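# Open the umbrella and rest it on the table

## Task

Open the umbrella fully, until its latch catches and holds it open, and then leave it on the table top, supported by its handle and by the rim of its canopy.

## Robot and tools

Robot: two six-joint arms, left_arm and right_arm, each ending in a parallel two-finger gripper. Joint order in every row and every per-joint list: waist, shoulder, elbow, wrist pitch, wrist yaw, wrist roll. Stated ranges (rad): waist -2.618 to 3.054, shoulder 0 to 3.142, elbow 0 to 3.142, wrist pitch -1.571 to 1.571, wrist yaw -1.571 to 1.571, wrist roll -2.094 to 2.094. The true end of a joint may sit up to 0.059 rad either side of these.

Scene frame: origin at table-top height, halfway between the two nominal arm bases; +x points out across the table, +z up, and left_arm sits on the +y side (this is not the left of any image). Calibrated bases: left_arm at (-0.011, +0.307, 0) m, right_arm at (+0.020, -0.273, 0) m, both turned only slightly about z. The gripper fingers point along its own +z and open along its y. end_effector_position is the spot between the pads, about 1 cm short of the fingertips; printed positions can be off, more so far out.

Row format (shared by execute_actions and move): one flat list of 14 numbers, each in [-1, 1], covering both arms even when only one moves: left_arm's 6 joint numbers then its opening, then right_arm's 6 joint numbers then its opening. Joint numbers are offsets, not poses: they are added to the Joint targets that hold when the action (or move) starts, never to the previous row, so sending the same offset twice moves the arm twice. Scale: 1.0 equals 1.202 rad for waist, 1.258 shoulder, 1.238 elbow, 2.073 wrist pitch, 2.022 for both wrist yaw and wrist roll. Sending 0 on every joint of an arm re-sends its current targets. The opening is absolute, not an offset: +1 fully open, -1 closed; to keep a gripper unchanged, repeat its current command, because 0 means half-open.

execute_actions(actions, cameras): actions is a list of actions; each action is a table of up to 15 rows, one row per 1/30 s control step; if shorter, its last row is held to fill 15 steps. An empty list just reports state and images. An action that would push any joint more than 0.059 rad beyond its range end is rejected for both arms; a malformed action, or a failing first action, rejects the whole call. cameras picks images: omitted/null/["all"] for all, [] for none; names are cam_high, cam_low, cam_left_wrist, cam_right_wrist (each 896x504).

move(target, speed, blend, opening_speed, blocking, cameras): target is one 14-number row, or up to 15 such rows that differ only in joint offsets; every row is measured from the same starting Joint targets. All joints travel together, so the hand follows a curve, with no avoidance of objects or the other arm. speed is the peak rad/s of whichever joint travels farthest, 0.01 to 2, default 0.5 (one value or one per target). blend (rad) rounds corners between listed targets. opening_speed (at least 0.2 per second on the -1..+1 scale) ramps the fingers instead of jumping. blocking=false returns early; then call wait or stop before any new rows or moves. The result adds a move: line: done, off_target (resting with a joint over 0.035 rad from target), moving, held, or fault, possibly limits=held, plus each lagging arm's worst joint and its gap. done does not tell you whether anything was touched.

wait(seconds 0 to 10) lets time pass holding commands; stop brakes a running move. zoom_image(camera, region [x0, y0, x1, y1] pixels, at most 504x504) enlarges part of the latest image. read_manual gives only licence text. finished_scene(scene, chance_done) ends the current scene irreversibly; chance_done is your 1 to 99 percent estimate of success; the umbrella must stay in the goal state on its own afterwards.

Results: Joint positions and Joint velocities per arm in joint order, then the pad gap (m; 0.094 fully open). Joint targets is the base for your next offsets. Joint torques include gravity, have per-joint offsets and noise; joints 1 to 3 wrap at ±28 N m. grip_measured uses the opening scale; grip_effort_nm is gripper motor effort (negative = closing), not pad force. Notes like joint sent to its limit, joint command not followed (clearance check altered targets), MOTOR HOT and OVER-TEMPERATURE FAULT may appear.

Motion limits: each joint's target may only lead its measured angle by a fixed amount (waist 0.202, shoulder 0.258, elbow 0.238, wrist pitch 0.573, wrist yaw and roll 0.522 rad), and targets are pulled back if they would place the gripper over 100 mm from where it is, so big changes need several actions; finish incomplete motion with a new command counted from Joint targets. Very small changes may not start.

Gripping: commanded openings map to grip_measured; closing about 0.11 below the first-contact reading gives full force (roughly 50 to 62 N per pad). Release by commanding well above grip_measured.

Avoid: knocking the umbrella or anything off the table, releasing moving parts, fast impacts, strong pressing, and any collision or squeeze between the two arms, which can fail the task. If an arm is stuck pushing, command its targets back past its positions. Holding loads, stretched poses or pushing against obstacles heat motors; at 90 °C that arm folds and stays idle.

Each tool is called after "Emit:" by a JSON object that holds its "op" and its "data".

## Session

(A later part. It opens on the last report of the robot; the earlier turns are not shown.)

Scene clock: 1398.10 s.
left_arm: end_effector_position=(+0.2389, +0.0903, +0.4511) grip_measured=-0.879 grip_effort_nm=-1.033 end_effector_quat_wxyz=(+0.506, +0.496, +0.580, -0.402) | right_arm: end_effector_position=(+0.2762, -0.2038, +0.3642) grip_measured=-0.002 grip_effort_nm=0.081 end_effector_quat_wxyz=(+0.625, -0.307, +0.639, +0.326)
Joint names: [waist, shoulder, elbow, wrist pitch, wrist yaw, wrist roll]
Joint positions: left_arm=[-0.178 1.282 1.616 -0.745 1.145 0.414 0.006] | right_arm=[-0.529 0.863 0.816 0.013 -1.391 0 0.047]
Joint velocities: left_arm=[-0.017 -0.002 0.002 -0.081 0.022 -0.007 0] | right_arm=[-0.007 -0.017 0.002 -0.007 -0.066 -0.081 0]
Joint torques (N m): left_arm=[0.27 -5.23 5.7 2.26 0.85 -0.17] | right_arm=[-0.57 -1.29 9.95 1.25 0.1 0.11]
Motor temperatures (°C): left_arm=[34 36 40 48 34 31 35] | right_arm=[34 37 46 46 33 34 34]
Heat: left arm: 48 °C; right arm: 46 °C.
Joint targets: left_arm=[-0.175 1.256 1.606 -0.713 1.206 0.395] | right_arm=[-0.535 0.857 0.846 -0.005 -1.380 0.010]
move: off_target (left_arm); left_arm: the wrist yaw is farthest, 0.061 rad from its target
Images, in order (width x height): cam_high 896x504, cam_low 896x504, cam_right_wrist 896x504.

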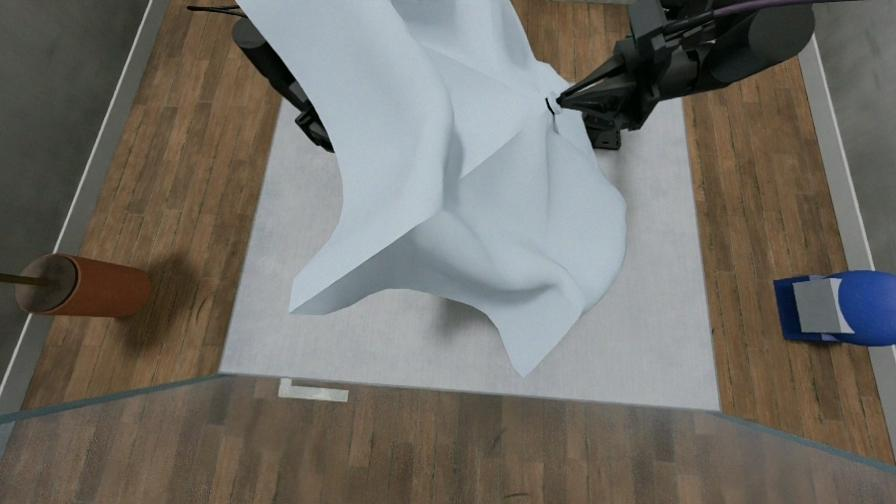

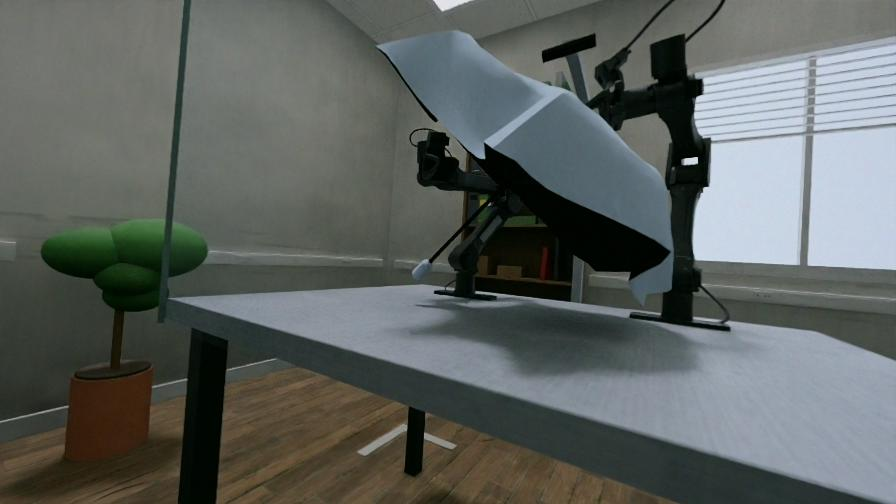

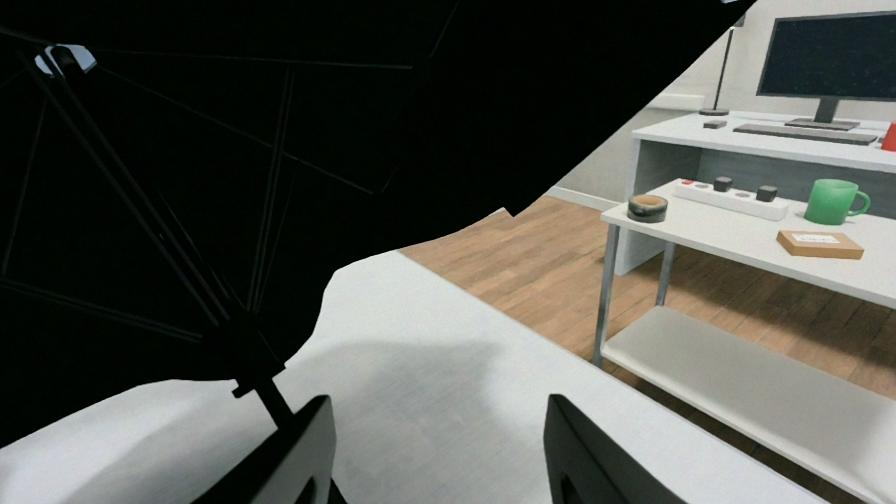

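Emit:
{"op": "execute_actions", "data": {"actions": [], "cameras": ["all"]}}

Scene clock: 1416.43 s.
left_arm: end_effector_position=(+0.2389, +0.0903, +0.4513) grip_measured=-0.879 grip_effort_nm=-1.033 end_effector_quat_wxyz=(+0.506, +0.497, +0.579, -0.402) | right_arm: end_effector_position=(+0.2763, -0.2038, +0.3641) grip_measured=-0.002 grip_effort_nm=0.076 end_effector_quat_wxyz=(+0.625, -0.307, +0.639, +0.326)
Joint names: [waist, shoulder, elbow, wrist pitch, wrist yaw, wrist roll]
Joint positions: left_arm=[-0.178 1.282 1.616 -0.744 1.145 0.414 0.006] | right_arm=[-0.529 0.863 0.816 0.013 -1.391 0 0.047]
Joint velocities: left_arm=[-0.012 -0.007 -0.002 -0.037 0.037 0.007 0] | right_arm=[-0.012 -0.007 0.007 0.022 0.022 -0.066 0]
Joint torques (N m): left_arm=[0.25 -5.23 5.7 2.27 0.81 -0.18] | right_arm=[-0.61 -1.24 9.91 1.25 0.09 0.11]
Motor temperatures (°C): left_arm=[34 36 40 48 34 31 35] | right_arm=[34 37 46 45 33 34 34]
Heat: left arm: 48 °C; right arm: 46 °C.
Joint targets: left_arm=[-0.175 1.256 1.606 -0.712 1.206 0.395] | right_arm=[-0.535 0.857 0.846 -0.005 -1.379 0.010]
Tool commands: left_gripper/opening=-0.93 right_gripper/opening=+0.0

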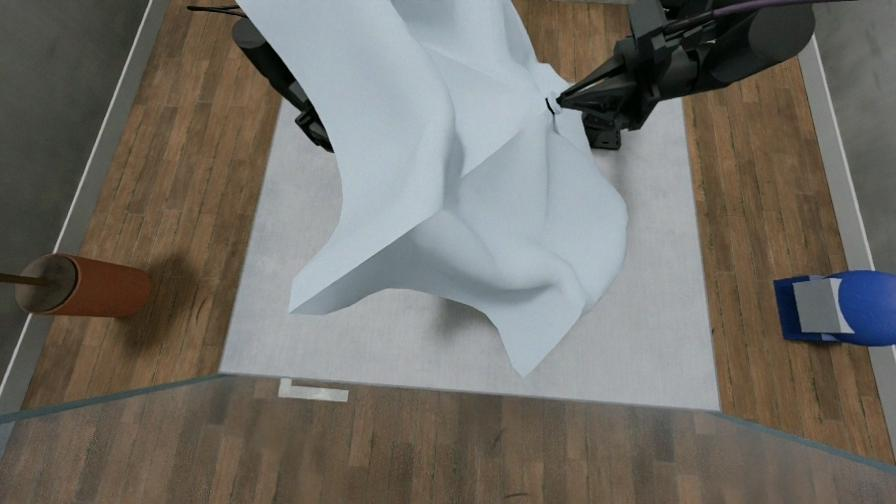

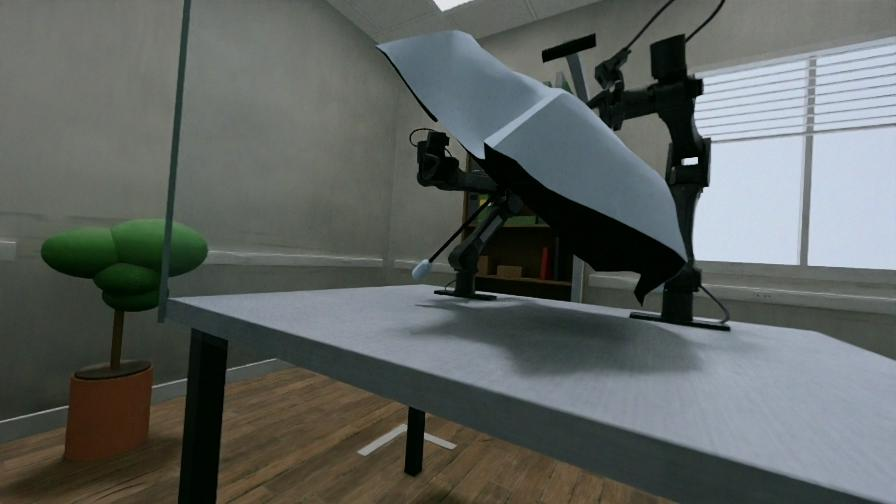

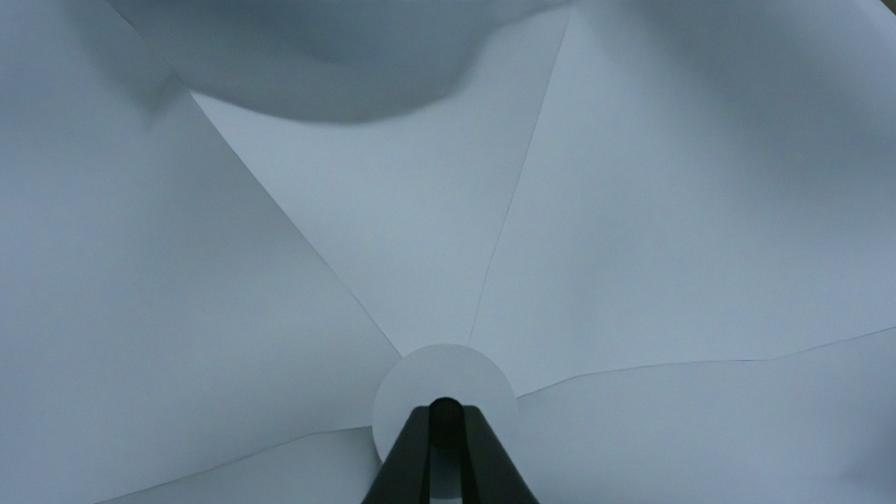

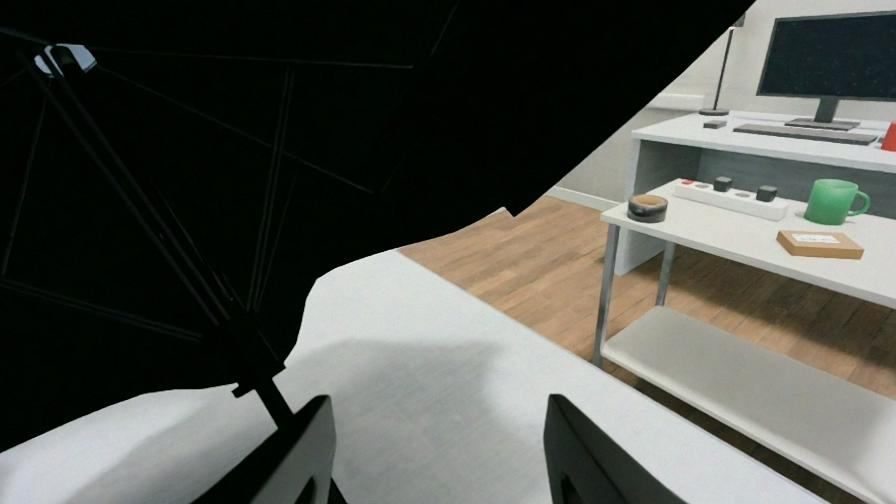

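Emit:
{"op": "move", "data": {"target": [0,0,0,0,0,0,-0.93,0.2607,0.0951,0.1397,-0.0094,-0.0122,0,0], "speed": 0.3, "cameras": ["cam_right_wrist"]}}

Scene clock: 1437.80 s.
left_arm: end_effector_position=(+0.2362, +0.0896, +0.4524) grip_measured=-0.879 grip_effort_nm=-1.038 end_effector_quat_wxyz=(+0.501, +0.495, +0.578, -0.412) | right_arm: end_effector_position=(+0.2631, -0.1337, +0.4003) grip_measured=-0.002 grip_effort_nm=0.076 end_effector_quat_wxyz=(+0.579, -0.411, +0.575, +0.406)
Joint names: [waist, shoulder, elbow, wrist pitch, wrist yaw, wrist roll]
Joint positions: left_arm=[-0.178 1.282 1.616 -0.744 1.162 0.401 0.006] | right_arm=[-0.227 0.972 0.984 -0.003 -1.393 0 0.047]
Joint velocities: left_arm=[-0.002 0.007 -0.007 -0.081 0.022 -0.037 -0.001] | right_arm=[0.022 -0.027 -0.022 -0.066 -0.007 0.022 -0.002]
Joint torques (N m): left_arm=[0.25 -5.22 5.7 2.26 0.65 -0.03] | right_arm=[0.5 -1.06 10.3 1.21 -0.12 0.11]
Motor temperatures (°C): left_arm=[34 36 40 49 34 31 35] | right_arm=[34 37 45 45 33 34 34]
Heat: left arm: 49 °C; right arm: 45 °C.
Joint targets: left_arm=[-0.175 1.256 1.606 -0.713 1.206 0.395] | right_arm=[-0.222 0.977 1.018 -0.025 -1.404 0.010]
move: off_target (left_arm); left_arm: the wrist yaw is farthest, 0.044 rad from its target
Images, in order (width x height): cam_right_wrist 896x504.

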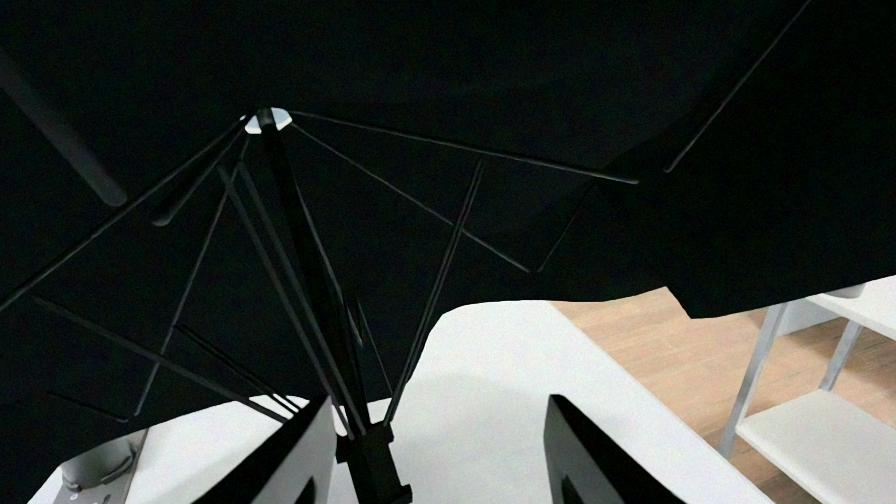

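Emit:
{"op": "zoom_image", "data": {"camera": "cam_right_wrist", "region": [280, 380, 480, 504]}}

Scaled by 2.520 from the camera's 896x504 image, which has a finer 1280x720 frame.

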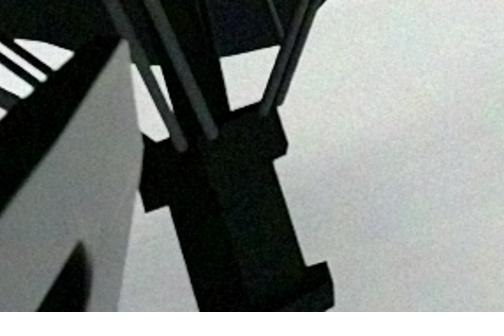

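Emit:
{"op": "move", "data": {"target": [0,0,0,0,0,0,-0.93,-0.509,-0.139,0.101,-0.1495,-0.0112,0,0], "speed": 0.4, "cameras": ["cam_right_wrist"]}}

Emit:
{"op": "move", "data": {"target": [0,-0.085,-0.42,0.667,-0.0122,-0.4446,-0.93,0,0,0,0,0,0,0], "speed": 0.35, "cameras": ["cam_low", "cam_right_wrist", "cam_left_wrist"]}}

Scene clock: 1502.70 s.
left_arm: end_effector_position=(+0.2379, +0.0906, +0.4551) grip_measured=-0.879 grip_effort_nm=-1.033 end_effector_quat_wxyz=(+0.509, +0.497, +0.573, -0.408) | right_arm: end_effector_position=(+0.2503, -0.2454, +0.4405) grip_measured=-0.002 grip_effort_nm=0.081 end_effector_quat_wxyz=(+0.668, -0.234, +0.667, +0.233)
Joint names: [waist, shoulder, elbow, wrist pitch, wrist yaw, wrist roll]
Joint positions: left_arm=[-0.172 1.282 1.616 -0.724 1.165 0.4 0.006] | right_arm=[-0.818 0.806 1.114 -0.306 -1.424 0 0.047]
Joint velocities: left_arm=[-0.007 -0.007 -0.012 -0.037 -0.007 -0.007 0.001] | right_arm=[-0.007 -0.002 0.007 0.007 0.007 -0.022 -0.002]
Joint torques (N m): left_arm=[-0.17 -5.22 5.68 2.05 0.61 -0.02] | right_arm=[-1.59 0.01 9.06 1.13 -0.04 0.11]
Motor temperatures (°C): left_arm=[34 36 40 50 34 31 35] | right_arm=[34 36 45 43 33 34 34]
Heat: left arm: 50 °C; right arm: 45 °C.
Joint targets: left_arm=[-0.175 1.256 1.606 -0.712 1.206 0.395] | right_arm=[-0.834 0.802 1.144 -0.335 -1.427 0.009]
move: off_target (left_arm); left_arm: the wrist yaw is farthest, 0.041 rad from its target
Images, in order (width x height): cam_right_wrist 896x504.

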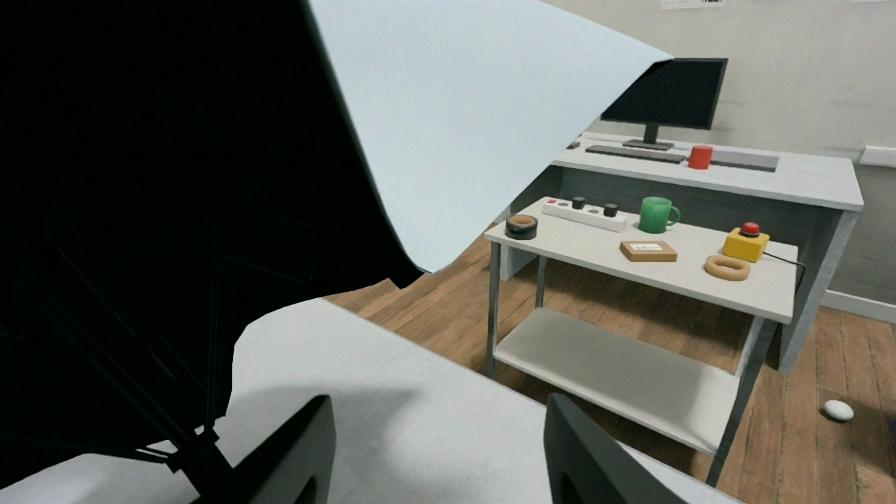

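Scene clock: 1507.33 s.
left_arm: end_effector_position=(+0.2344, +0.0886, +0.4709) grip_measured=-0.880 grip_effort_nm=-1.033 end_effector_quat_wxyz=(+0.583, +0.430, +0.472, -0.503) | right_arm: end_effector_position=(+0.2505, -0.2473, +0.4397) grip_measured=-0.002 grip_effort_nm=0.076 end_effector_quat_wxyz=(+0.667, -0.228, +0.670, +0.233)
Joint names: [waist, shoulder, elbow, wrist pitch, wrist yaw, wrist roll]
Joint positions: left_arm=[-0.172 1.179 1.094 0.626 1.204 -0.484 0.006] | right_arm=[-0.826 0.806 1.114 -0.315 -1.424 0 0.047]
Joint velocities: left_arm=[-0.007 -0.012 0.002 -0.037 -0.022 0.051 0] | right_arm=[-0.007 -0.002 -0.007 0.051 -0.11 -0.022 0]
Joint torques (N m): left_arm=[-0.2 -5.2 6.39 1.96 -0.51 -0.18] | right_arm=[-0.75 0.03 9.14 1.22 -0.06 0.1]
Motor temperatures (°C): left_arm=[34 36 40 50 34 31 35] | right_arm=[34 36 45 43 33 34 34]
Heat: left arm: 50 °C; right arm: 45 °C.
Joint targets: left_arm=[-0.175 1.149 1.086 0.670 1.182 -0.504] | right_arm=[-0.834 0.802 1.144 -0.335 -1.427 0.010]
move: off_target (left_arm); left_arm: the wrist pitch is farthest, 0.045 rad from its target
Images, in order (width x height): cam_low 896x504, cam_left_wrist 896x504, cam_right_wrist 896x504.

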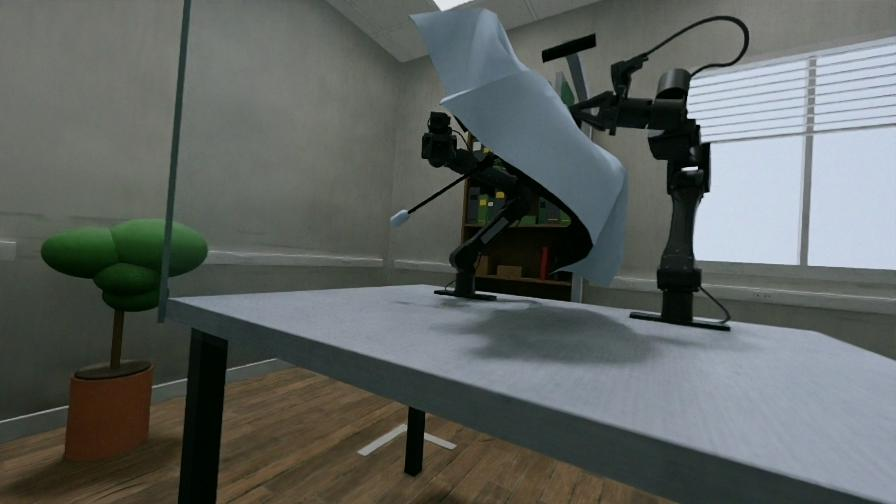

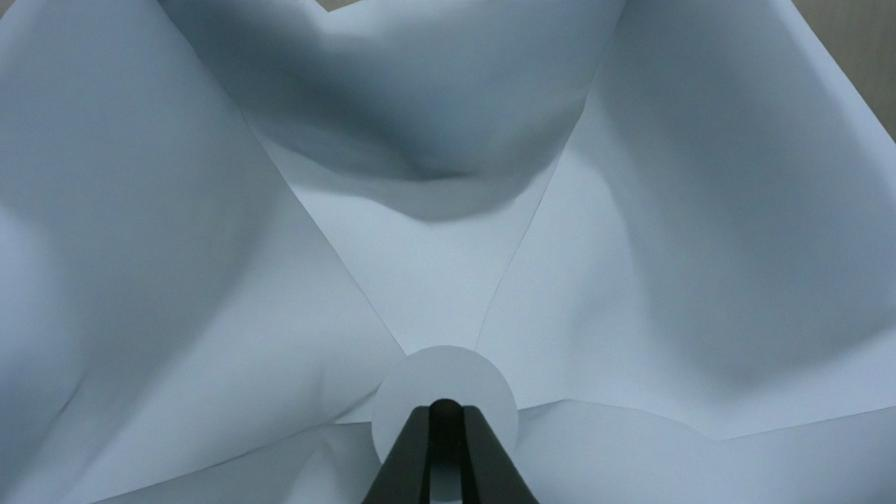

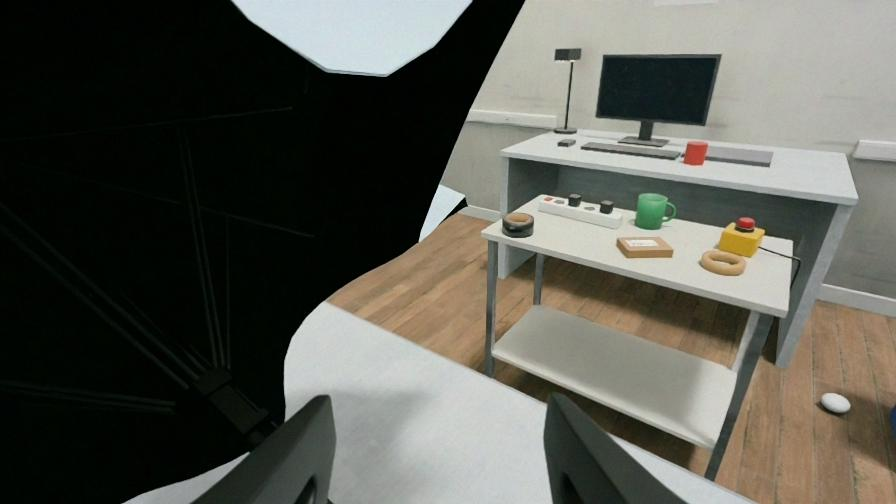

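Emit:
{"op": "zoom_image", "data": {"camera": "cam_right_wrist", "region": [120, 320, 340, 504]}}

Scaled by 2.291 from the camera's 896x504 image, which has a finer 1280x720 frame.

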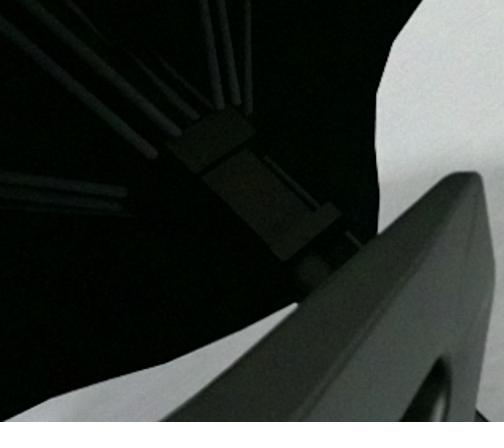

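Emit:
{"op": "move", "data": {"target": [0,0,0,0,0,0,-0.93,0.4318,0.0401,0.0071,-0.1717,-0.0079,-0.5094,0], "speed": 0.4, "cameras": ["cam_right_wrist", "cam_low"]}}

Scene clock: 1561.80 s.
left_arm: end_effector_position=(+0.2313, +0.0880, +0.4694) grip_measured=-0.880 grip_effort_nm=-1.038 end_effector_quat_wxyz=(+0.574, +0.434, +0.473, -0.509) | right_arm: end_effector_position=(+0.2147, -0.1403, +0.4032) grip_measured=-0.002 grip_effort_nm=0.081 end_effector_quat_wxyz=(+0.660, -0.570, +0.450, +0.190)
Joint names: [waist, shoulder, elbow, wrist pitch, wrist yaw, wrist roll]
Joint positions: left_arm=[-0.172 1.179 1.094 0.627 1.224 -0.498 0.006] | right_arm=[-0.32 0.85 1.12 -0.663 -1.424 -1.012 0.047]
Joint velocities: left_arm=[0.007 0.002 0.007 0.007 -0.095 -0.007 -0.001] | right_arm=[0.017 -0.002 -0.002 0.051 -0.051 0.007 0]
Joint torques (N m): left_arm=[-0.2 -5.19 6.39 1.94 -0.72 -0.03] | right_arm=[0.58 0.05 9.46 1.13 -0.45 -0.07]
Motor temperatures (°C): left_arm=[34 35 40 47 33 31 35] | right_arm=[34 36 43 42 33 34 34]
Heat: left arm: 47 °C; right arm: 43 °C.
Joint targets: left_arm=[-0.175 1.149 1.086 0.670 1.181 -0.504] | right_arm=[-0.314 0.852 1.152 -0.691 -1.443 -1.021]
move: off_target (left_arm); left_arm: the wrist pitch is farthest, 0.043 rad from its target
Images, in order (width x height): cam_low 896x504, cam_right_wrist 896x504.

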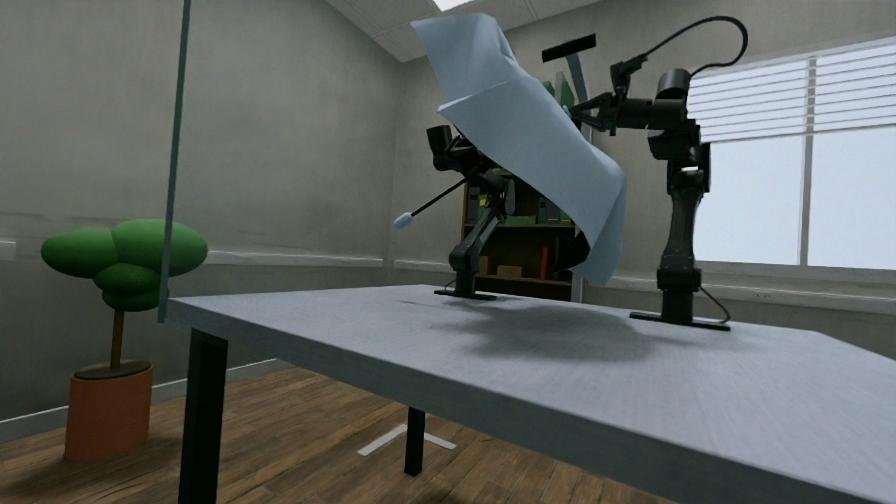

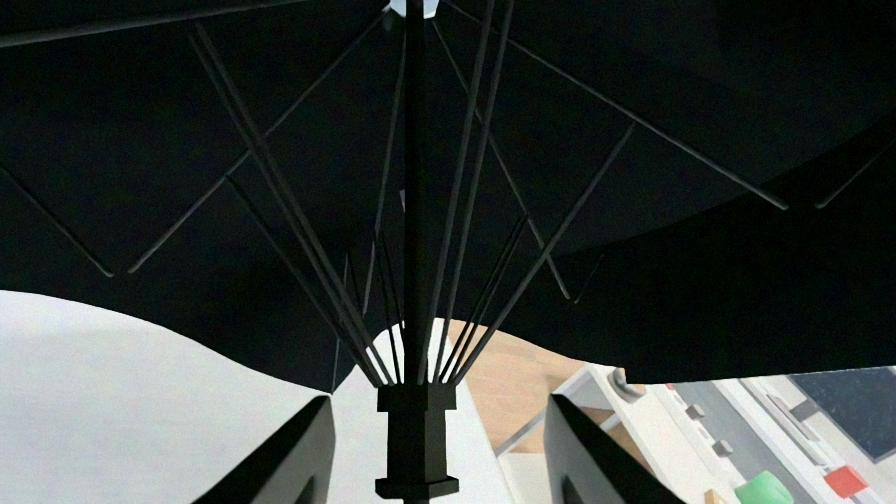

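Emit:
{"op": "move", "data": {"target": [0,0,0,0,0,0,-0.93,0.04,-0.0114,-0.1636,0.1383,0.0237,0.0495,0], "speed": 0.25, "cameras": ["cam_right_wrist"]}}

Scene clock: 1585.50 s.
left_arm: end_effector_position=(+0.2312, +0.0880, +0.4694) grip_measured=-0.880 grip_effort_nm=-1.038 end_effector_quat_wxyz=(+0.574, +0.435, +0.473, -0.509) | right_arm: end_effector_position=(+0.2306, -0.1365, +0.3770) grip_measured=-0.002 grip_effort_nm=0.081 end_effector_quat_wxyz=(+0.664, -0.579, +0.435, +0.189)
Joint names: [waist, shoulder, elbow, wrist pitch, wrist yaw, wrist roll]
Joint positions: left_arm=[-0.172 1.179 1.094 0.627 1.224 -0.498 0.006] | right_arm=[-0.272 0.85 0.97 -0.41 -1.402 -0.935 0.047]
Joint velocities: left_arm=[-0.012 -0.007 -0.007 0.037 -0.022 -0.051 0] | right_arm=[0.007 -0.007 0.007 -0.022 0.037 0.037 0]
Joint torques (N m): left_arm=[-0.2 -5.16 6.41 1.94 -0.71 -0.02] | right_arm=[0.58 -1.44 5.37 1.47 -0.11 0.15]
Motor temperatures (°C): left_arm=[34 35 40 46 34 31 35] | right_arm=[34 36 42 41 33 34 34]
Heat: left arm: 46 °C; right arm: 42 °C.
Joint targets: left_arm=[-0.175 1.149 1.086 0.670 1.182 -0.504] | right_arm=[-0.266 0.838 0.950 -0.404 -1.395 -0.920]
move: off_target (left_arm); left_arm: the wrist pitch is farthest, 0.043 rad from its target
Images, in order (width x height): cam_right_wrist 896x504.

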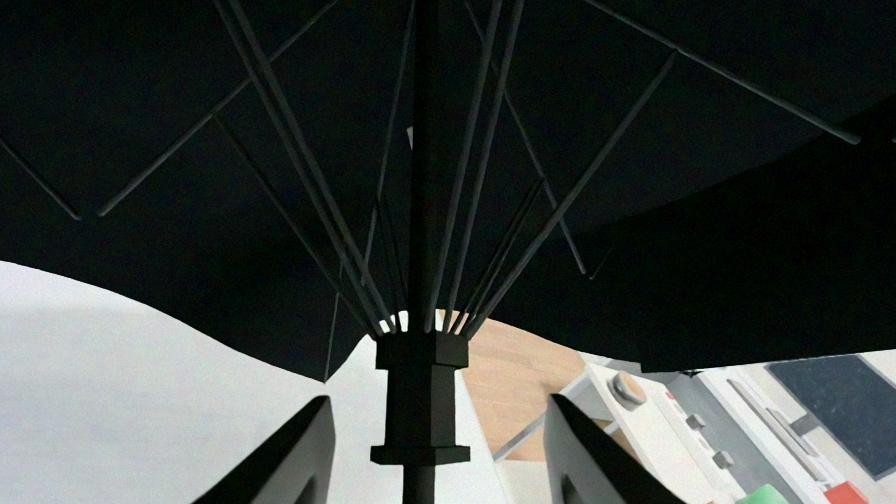

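Emit:
{"op": "move", "data": {"target": [0,0,0,0,0,0,-0.93,0.0253,0.0502,-0.1464,0.1367,0.0141,0.0194,0], "speed": 0.2, "cameras": ["cam_right_wrist"]}}

Scene clock: 1597.77 s.
left_arm: end_effector_position=(+0.2312, +0.0880, +0.4694) grip_measured=-0.880 grip_effort_nm=-1.038 end_effector_quat_wxyz=(+0.574, +0.435, +0.473, -0.509) | right_arm: end_effector_position=(+0.2557, -0.1364, +0.3335) grip_measured=-0.002 grip_effort_nm=0.071 end_effector_quat_wxyz=(+0.666, -0.581, +0.430, +0.184)
Joint names: [waist, shoulder, elbow, wrist pitch, wrist yaw, wrist roll]
Joint positions: left_arm=[-0.172 1.179 1.094 0.627 1.224 -0.498 0.006] | right_arm=[-0.242 0.898 0.789 -0.127 -1.374 -0.896 0.047]
Joint velocities: left_arm=[-0.007 0.012 -0.007 -0.066 -0.022 -0.037 -0.001] | right_arm=[0.022 -0.002 -0.012 0.022 0.007 -0.007 0]
Joint torques (N m): left_arm=[-0.2 -5.2 6.38 1.94 -0.72 -0.02] | right_arm=[0.58 -0.94 5.61 1.51 -0.07 0.16]
Motor temperatures (°C): left_arm=[34 35 40 46 34 31 35] | right_arm=[34 36 41 41 33 34 34]
Heat: left arm: 46 °C; right arm: 41 °C.
Joint targets: left_arm=[-0.175 1.149 1.086 0.670 1.182 -0.504] | right_arm=[-0.236 0.901 0.768 -0.121 -1.366 -0.881]
move: off_target (left_arm); left_arm: the wrist pitch is farthest, 0.043 rad from its target
Images, in order (width x height): cam_right_wrist 896x504.

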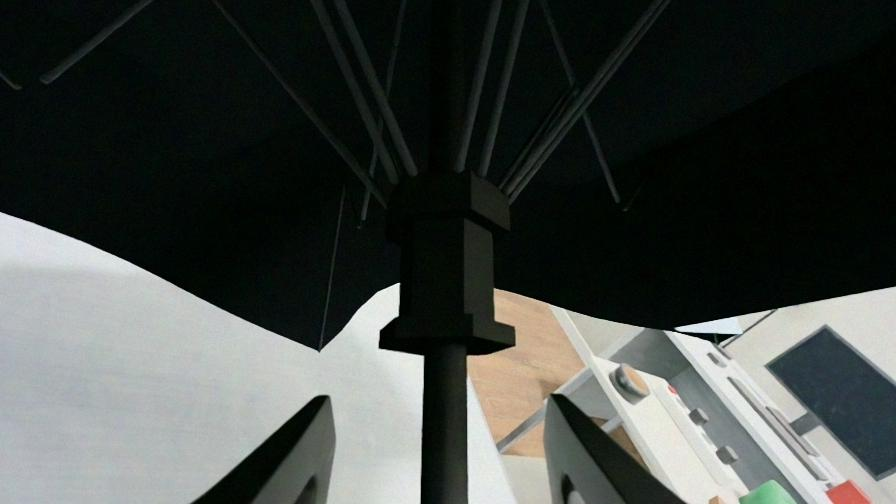

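Emit:
{"op": "move", "data": {"target": [0,0,0,0,0,0,-0.93,0.0275,0.0162,0.02,-0.002,0,0,-0.66], "speed": 0.08, "opening_speed": 1.0, "cameras": ["cam_right_wrist"]}}

Scene clock: 1617.20 s.
left_arm: end_effector_position=(+0.2292, +0.0881, +0.4699) grip_measured=-0.880 grip_effort_nm=-1.038 end_effector_quat_wxyz=(+0.573, +0.437, +0.471, -0.509) | right_arm: end_effector_position=(+0.2553, -0.1292, +0.3300) grip_measured=-0.658 grip_effort_nm=-0.154 end_effector_quat_wxyz=(+0.660, -0.586, +0.426, +0.200)
Joint names: [waist, shoulder, elbow, wrist pitch, wrist yaw, wrist roll]
Joint positions: left_arm=[-0.172 1.175 1.094 0.627 1.229 -0.499 0.006] | right_arm=[-0.209 0.917 0.789 -0.125 -1.373 -0.896 0.016]
Joint velocities: left_arm=[-0.002 0.002 0.012 0.022 0.007 0.022 0.001] | right_arm=[0.022 0.007 -0.002 -0.022 0.037 -0.022 -0.001]
Joint torques (N m): left_arm=[-0.18 -4.85 6.38 1.94 -0.76 -0.01] | right_arm=[0.58 -0.95 7.73 1.46 -0.1 0.16]
Motor temperatures (°C): left_arm=[34 35 40 46 34 31 35] | right_arm=[34 36 41 41 33 34 34]
Heat: left arm: 46 °C; right arm: 41 °C.
Joint targets: left_arm=[-0.175 1.149 1.086 0.670 1.182 -0.504] | right_arm=[-0.203 0.922 0.793 -0.125 -1.366 -0.881]
move: off_target (left_arm); left_arm: the wrist yaw is farthest, 0.047 rad from its target
Images, in order (width x height): cam_right_wrist 896x504.

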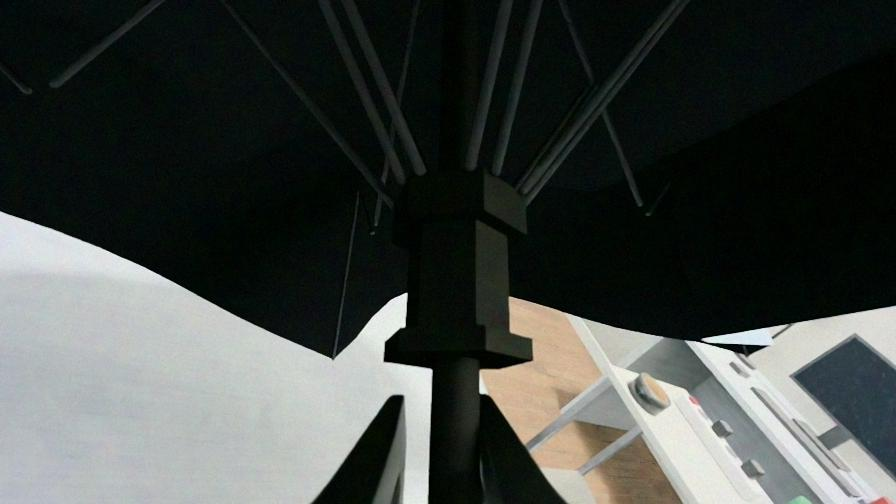

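Emit:
{"op": "zoom_image", "data": {"camera": "cam_right_wrist", "region": [340, 150, 580, 504]}}

Scaled by 1.424 from the camera's 896x504 image, which has a finer 1280x720 frame.

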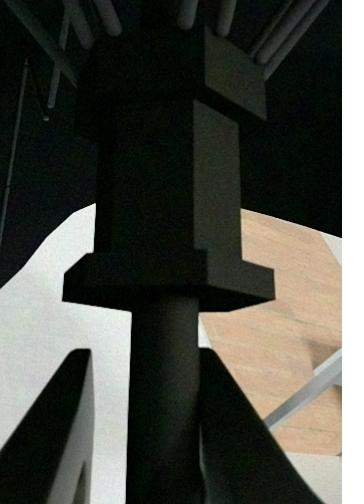

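Emit:
{"op": "move", "data": {"target": [[0,0,0,0,0,0,-0.93,-0.0474,-0.0612,0.1591,-0.1375,-0.0168,-0.0242,0],[0,0,0,0,0,0,-0.93,-0.0923,-0.0556,0.29,-0.273,-0.0381,-0.0692,0]], "speed": 0.35, "blend": 0.05, "cameras": []}}

Emit:
{"op": "move", "data": {"target": [0.0391,0.0135,0.164,-0.3604,0.1029,0.2493,-0.93,0,0,0,0,0,0,0], "speed": 0.3, "cameras": ["cam_right_wrist", "cam_low"]}}

Scene clock: 1667.80 s.
left_arm: end_effector_position=(+0.2292, +0.0881, +0.4700) grip_measured=-0.880 grip_effort_nm=-1.033 end_effector_quat_wxyz=(+0.573, +0.437, +0.471, -0.509) | right_arm: end_effector_position=(+0.2148, -0.1385, +0.4030) grip_measured=-0.002 grip_effort_nm=0.090 end_effector_quat_wxyz=(+0.659, -0.572, +0.448, +0.194)
Joint names: [waist, shoulder, elbow, wrist pitch, wrist yaw, wrist roll]
Joint positions: left_arm=[-0.172 1.175 1.094 0.628 1.229 -0.499 0.006] | right_arm=[-0.308 0.857 1.122 -0.662 -1.424 -1.013 0.047]
Joint velocities: left_arm=[0.012 -0.002 -0.002 -0.037 -0.081 -0.022 0] | right_arm=[-0.012 -0.002 -0.002 -0.037 -0.081 0.022 -0.001]
Joint torques (N m): left_arm=[-0.2 -4.86 6.39 1.93 -0.76 -0.01] | right_arm=[-0.58 -0.5 9.26 1.15 -0.47 -0.06]
Motor temperatures (°C): left_arm=[34 35 40 46 34 31 35] | right_arm=[34 35 41 41 33 34 34]
Heat: left arm: 46 °C; right arm: 41 °C.
Joint targets: left_arm=[-0.175 1.149 1.086 0.670 1.182 -0.504] | right_arm=[-0.314 0.852 1.152 -0.691 -1.443 -1.021]
move: off_target (left_arm); left_arm: the wrist yaw is farthest, 0.047 rad from its target
No camera images: "cameras" was empty.

Scene clock: 1670.97 s.
left_arm: end_effector_position=(+0.2197, +0.0926, +0.4392) grip_measured=-0.880 grip_effort_nm=-1.033 end_effector_quat_wxyz=(+0.503, +0.489, +0.512, -0.496) | right_arm: end_effector_position=(+0.2148, -0.1384, +0.4029) grip_measured=-0.002 grip_effort_nm=0.081 end_effector_quat_wxyz=(+0.659, -0.572, +0.448, +0.194)
Joint names: [waist, shoulder, elbow, wrist pitch, wrist yaw, wrist roll]
Joint positions: left_arm=[-0.136 1.175 1.25 -0.085 1.38 -0.005 0.006] | right_arm=[-0.308 0.857 1.122 -0.664 -1.424 -1.014 0.047]
Joint velocities: left_arm=[-0.007 -0.007 -0.002 -0.051 -0.007 -0.095 0] | right_arm=[-0.012 -0.012 0.012 0.007 0.037 -0.037 0]
Joint torques (N m): left_arm=[0.72 -3.55 10.29 1.84 0.11 0.11] | right_arm=[-0.59 -0.57 9.25 1.16 -0.47 -0.05]
Motor temperatures (°C): left_arm=[34 35 40 46 34 31 35] | right_arm=[34 35 41 41 33 34 34]
Heat: left arm: 46 °C; right arm: 41 °C.
Joint targets: left_arm=[-0.128 1.166 1.289 -0.077 1.390 0.000] | right_arm=[-0.314 0.852 1.152 -0.691 -1.443 -1.021]
move: off_target (left_arm); left_arm: the elbow is farthest, 0.040 rad from its target
Images, in order (width x height): cam_low 896x504, cam_right_wrist 896x504.

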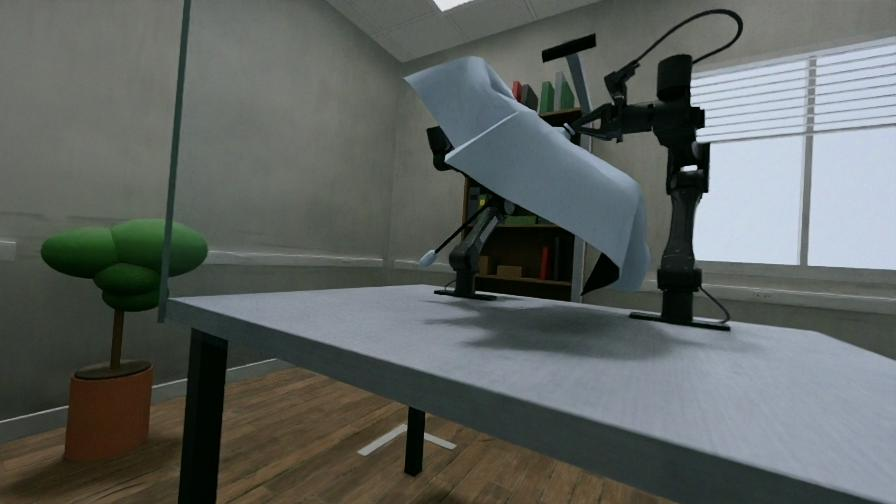

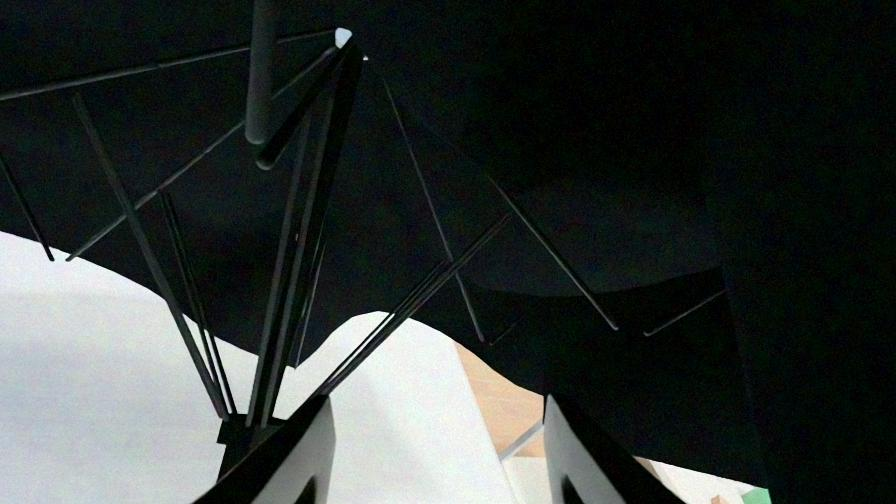

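Emit:
{"op": "move", "data": {"target": [0,0,0,0,0,0,-0.93,0.1439,0.0107,-0.2011,0.0839,-0.0287,0.1904,0], "speed": 0.25, "cameras": ["cam_right_wrist"]}}

Scene clock: 1694.83 s.
left_arm: end_effector_position=(+0.2197, +0.0926, +0.4390) grip_measured=-0.880 grip_effort_nm=-1.033 end_effector_quat_wxyz=(+0.503, +0.489, +0.512, -0.496) | right_arm: end_effector_position=(+0.2006, -0.1085, +0.3550) grip_measured=-0.002 grip_effort_nm=0.090 end_effector_quat_wxyz=(+0.567, -0.516, +0.504, +0.398)
Joint names: [waist, shoulder, elbow, wrist pitch, wrist yaw, wrist roll]
Joint positions: left_arm=[-0.136 1.175 1.25 -0.086 1.38 -0.004 0.006] | right_arm=[-0.146 0.864 0.923 -0.525 -1.481 -0.649 0.047]
Joint velocities: left_arm=[0.007 0.007 -0.007 0.037 0.022 -0.037 0.001] | right_arm=[-0.012 0.017 0.007 0.007 -0.037 -0.022 0]
Joint torques (N m): left_arm=[0.72 -3.55 10.29 1.88 0.11 0.09] | right_arm=[0.53 -0.5 5.38 1.42 -0.53 0.12]
Motor temperatures (°C): left_arm=[34 35 42 45 33 31 35] | right_arm=[34 35 41 40 33 34 34]
Heat: left arm: 45 °C; right arm: 41 °C.
Joint targets: left_arm=[-0.128 1.166 1.289 -0.077 1.390 0.000] | right_arm=[-0.141 0.865 0.904 -0.517 -1.501 -0.636]
move: off_target (left_arm); left_arm: the elbow is farthest, 0.039 rad from its target
Images, in order (width x height): cam_right_wrist 896x504.

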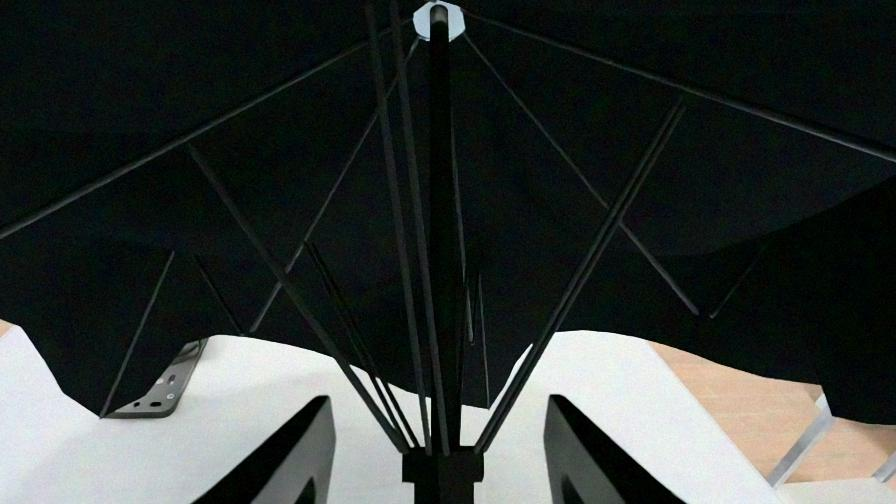

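Emit:
{"op": "move", "data": {"target": [0,0,0,0,0,0,-0.93,-0.024,0.0149,-0.1812,0.0681,-0.0076,-0.0653,0], "speed": 0.2, "cameras": ["cam_right_wrist"]}}

Scene clock: 1706.57 s.
left_arm: end_effector_position=(+0.2197, +0.0926, +0.4390) grip_measured=-0.880 grip_effort_nm=-1.038 end_effector_quat_wxyz=(+0.503, +0.489, +0.512, -0.496) | right_arm: end_effector_position=(+0.2116, -0.1123, +0.2920) grip_measured=-0.002 grip_effort_nm=0.081 end_effector_quat_wxyz=(+0.568, -0.518, +0.502, +0.395)
Joint names: [waist, shoulder, elbow, wrist pitch, wrist yaw, wrist roll]
Joint positions: left_arm=[-0.136 1.175 1.25 -0.086 1.38 -0.004 0.006] | right_arm=[-0.164 0.882 0.699 -0.383 -1.494 -0.757 0.047]
Joint velocities: left_arm=[0.002 0.002 -0.012 -0.007 -0.007 0.007 0.001] | right_arm=[-0.007 0.002 0.002 0.022 0.007 -0.022 0]
Joint torques (N m): left_arm=[0.72 -3.54 10.3 1.88 0.1 0.1] | right_arm=[-0.58 -0.75 5.57 1.36 -0.59 -0.11]
Motor temperatures (°C): left_arm=[34 35 42 45 33 31 35] | right_arm=[34 35 40 40 33 34 34]
Heat: left arm: 45 °C; right arm: 40 °C.
Joint targets: left_arm=[-0.128 1.166 1.289 -0.077 1.390 0.000] | right_arm=[-0.170 0.884 0.679 -0.376 -1.517 -0.768]
move: off_target (left_arm); left_arm: the elbow is farthest, 0.039 rad from its target
Images, in order (width x height): cam_right_wrist 896x504.

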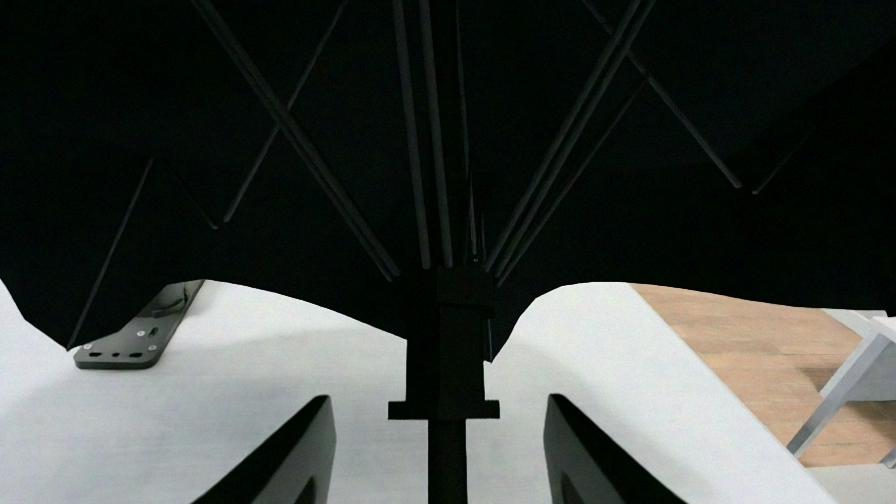

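Emit:
{"op": "zoom_image", "data": {"camera": "cam_right_wrist", "region": [340, 240, 550, 504]}}

Scaled by 1.909 from the camera's 896x504 image, which has a finer 1280x720 frame.

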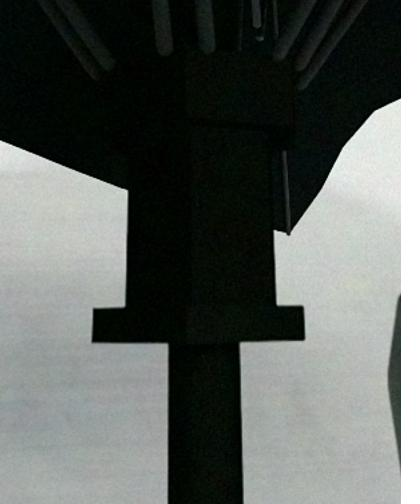

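Emit:
{"op": "move", "data": {"target": [0,0,0,0,0,0,-0.93,0.0541,0.0103,-0.151,0.2076,0.0381,0.1266,0], "speed": 0.2, "cameras": ["cam_right_wrist"]}}

Scene clock: 1741.33 s.
left_arm: end_effector_position=(+0.2197, +0.0926, +0.4390) grip_measured=-0.880 grip_effort_nm=-1.038 end_effector_quat_wxyz=(+0.503, +0.489, +0.512, -0.496) | right_arm: end_effector_position=(+0.2196, -0.1039, +0.2590) grip_measured=-0.002 grip_effort_nm=0.085 end_effector_quat_wxyz=(+0.569, -0.518, +0.502, +0.395)
Joint names: [waist, shoulder, elbow, wrist pitch, wrist yaw, wrist roll]
Joint positions: left_arm=[-0.136 1.175 1.25 -0.086 1.38 -0.004 0.006] | right_arm=[-0.111 0.893 0.514 0.046 -1.446 -0.525 0.047]
Joint velocities: left_arm=[0.002 -0.017 0.007 0.051 0.022 0.007 0.001] | right_arm=[-0.012 -0.012 0.002 -0.051 -0.081 -0.037 0]
Joint torques (N m): left_arm=[0.72 -3.55 10.3 1.88 0.11 0.09] | right_arm=[0.58 -0.79 5.52 1.48 -0.15 0.13]
Motor temperatures (°C): left_arm=[34 35 42 45 33 31 35] | right_arm=[34 35 39 41 33 34 34]
Heat: left arm: 45 °C; right arm: 41 °C.
Joint targets: left_arm=[-0.128 1.166 1.289 -0.077 1.390 0.000] | right_arm=[-0.105 0.897 0.492 0.055 -1.440 -0.512]
move: off_target (left_arm); left_arm: the elbow is farthest, 0.039 rad from its target
Images, in order (width x height): cam_right_wrist 896x504.

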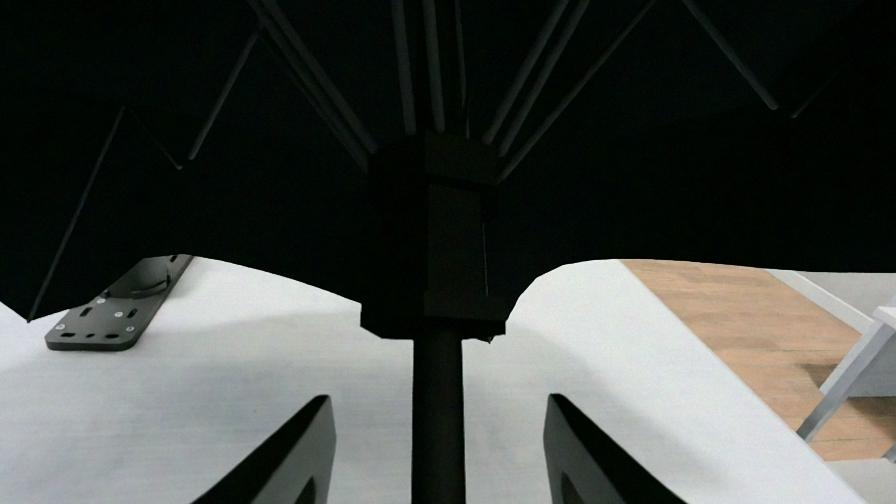

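Emit:
{"op": "execute_actions", "data": {"actions": [], "cameras": ["cam_right_wrist"]}}

Scene clock: 1755.57 s.
left_arm: end_effector_position=(+0.2197, +0.0926, +0.4390) grip_measured=-0.880 grip_effort_nm=-1.043 end_effector_quat_wxyz=(+0.503, +0.489, +0.512, -0.496) | right_arm: end_effector_position=(+0.2196, -0.1039, +0.2590) grip_measured=-0.002 grip_effort_nm=0.085 end_effector_quat_wxyz=(+0.569, -0.518, +0.502, +0.395)
Joint names: [waist, shoulder, elbow, wrist pitch, wrist yaw, wrist roll]
Joint positions: left_arm=[-0.136 1.175 1.25 -0.087 1.38 -0.004 0.006] | right_arm=[-0.111 0.893 0.514 0.047 -1.446 -0.524 0.047]
Joint velocities: left_arm=[-0.007 -0.002 -0.012 0.11 -0.007 -0.066 0.001] | right_arm=[-0.002 -0.012 0.002 -0.007 -0.007 0.022 0]
Joint torques (N m): left_arm=[0.72 -3.55 10.29 1.88 0.11 0.09] | right_arm=[0.62 -0.77 5.57 1.48 -0.15 0.13]
Motor temperatures (°C): left_arm=[34 35 42 45 33 31 35] | right_arm=[34 35 39 41 33 34 34]
Heat: left arm: 45 °C; right arm: 41 °C.
Joint targets: left_arm=[-0.128 1.166 1.289 -0.077 1.390 0.000] | right_arm=[-0.105 0.897 0.492 0.055 -1.440 -0.512]
Tool commands: left_gripper/opening=-0.93 right_gripper/opening=+0.0
Images, in order (width x height): cam_right_wrist 896x504.

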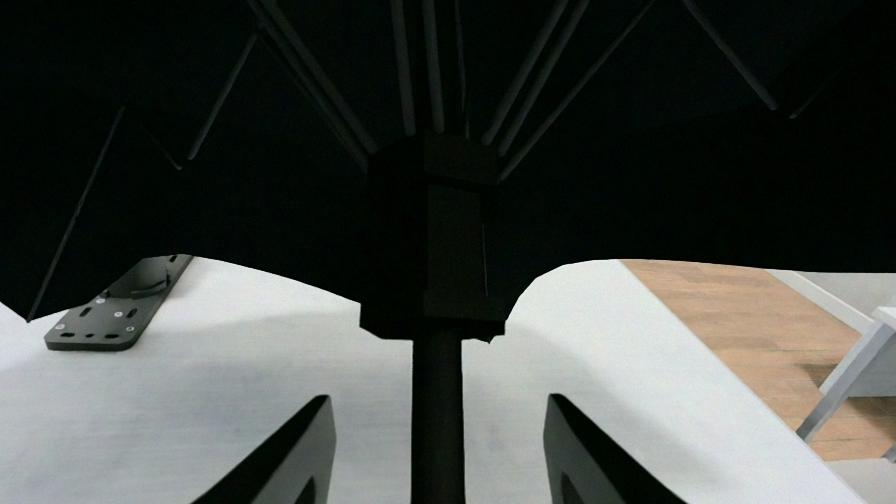

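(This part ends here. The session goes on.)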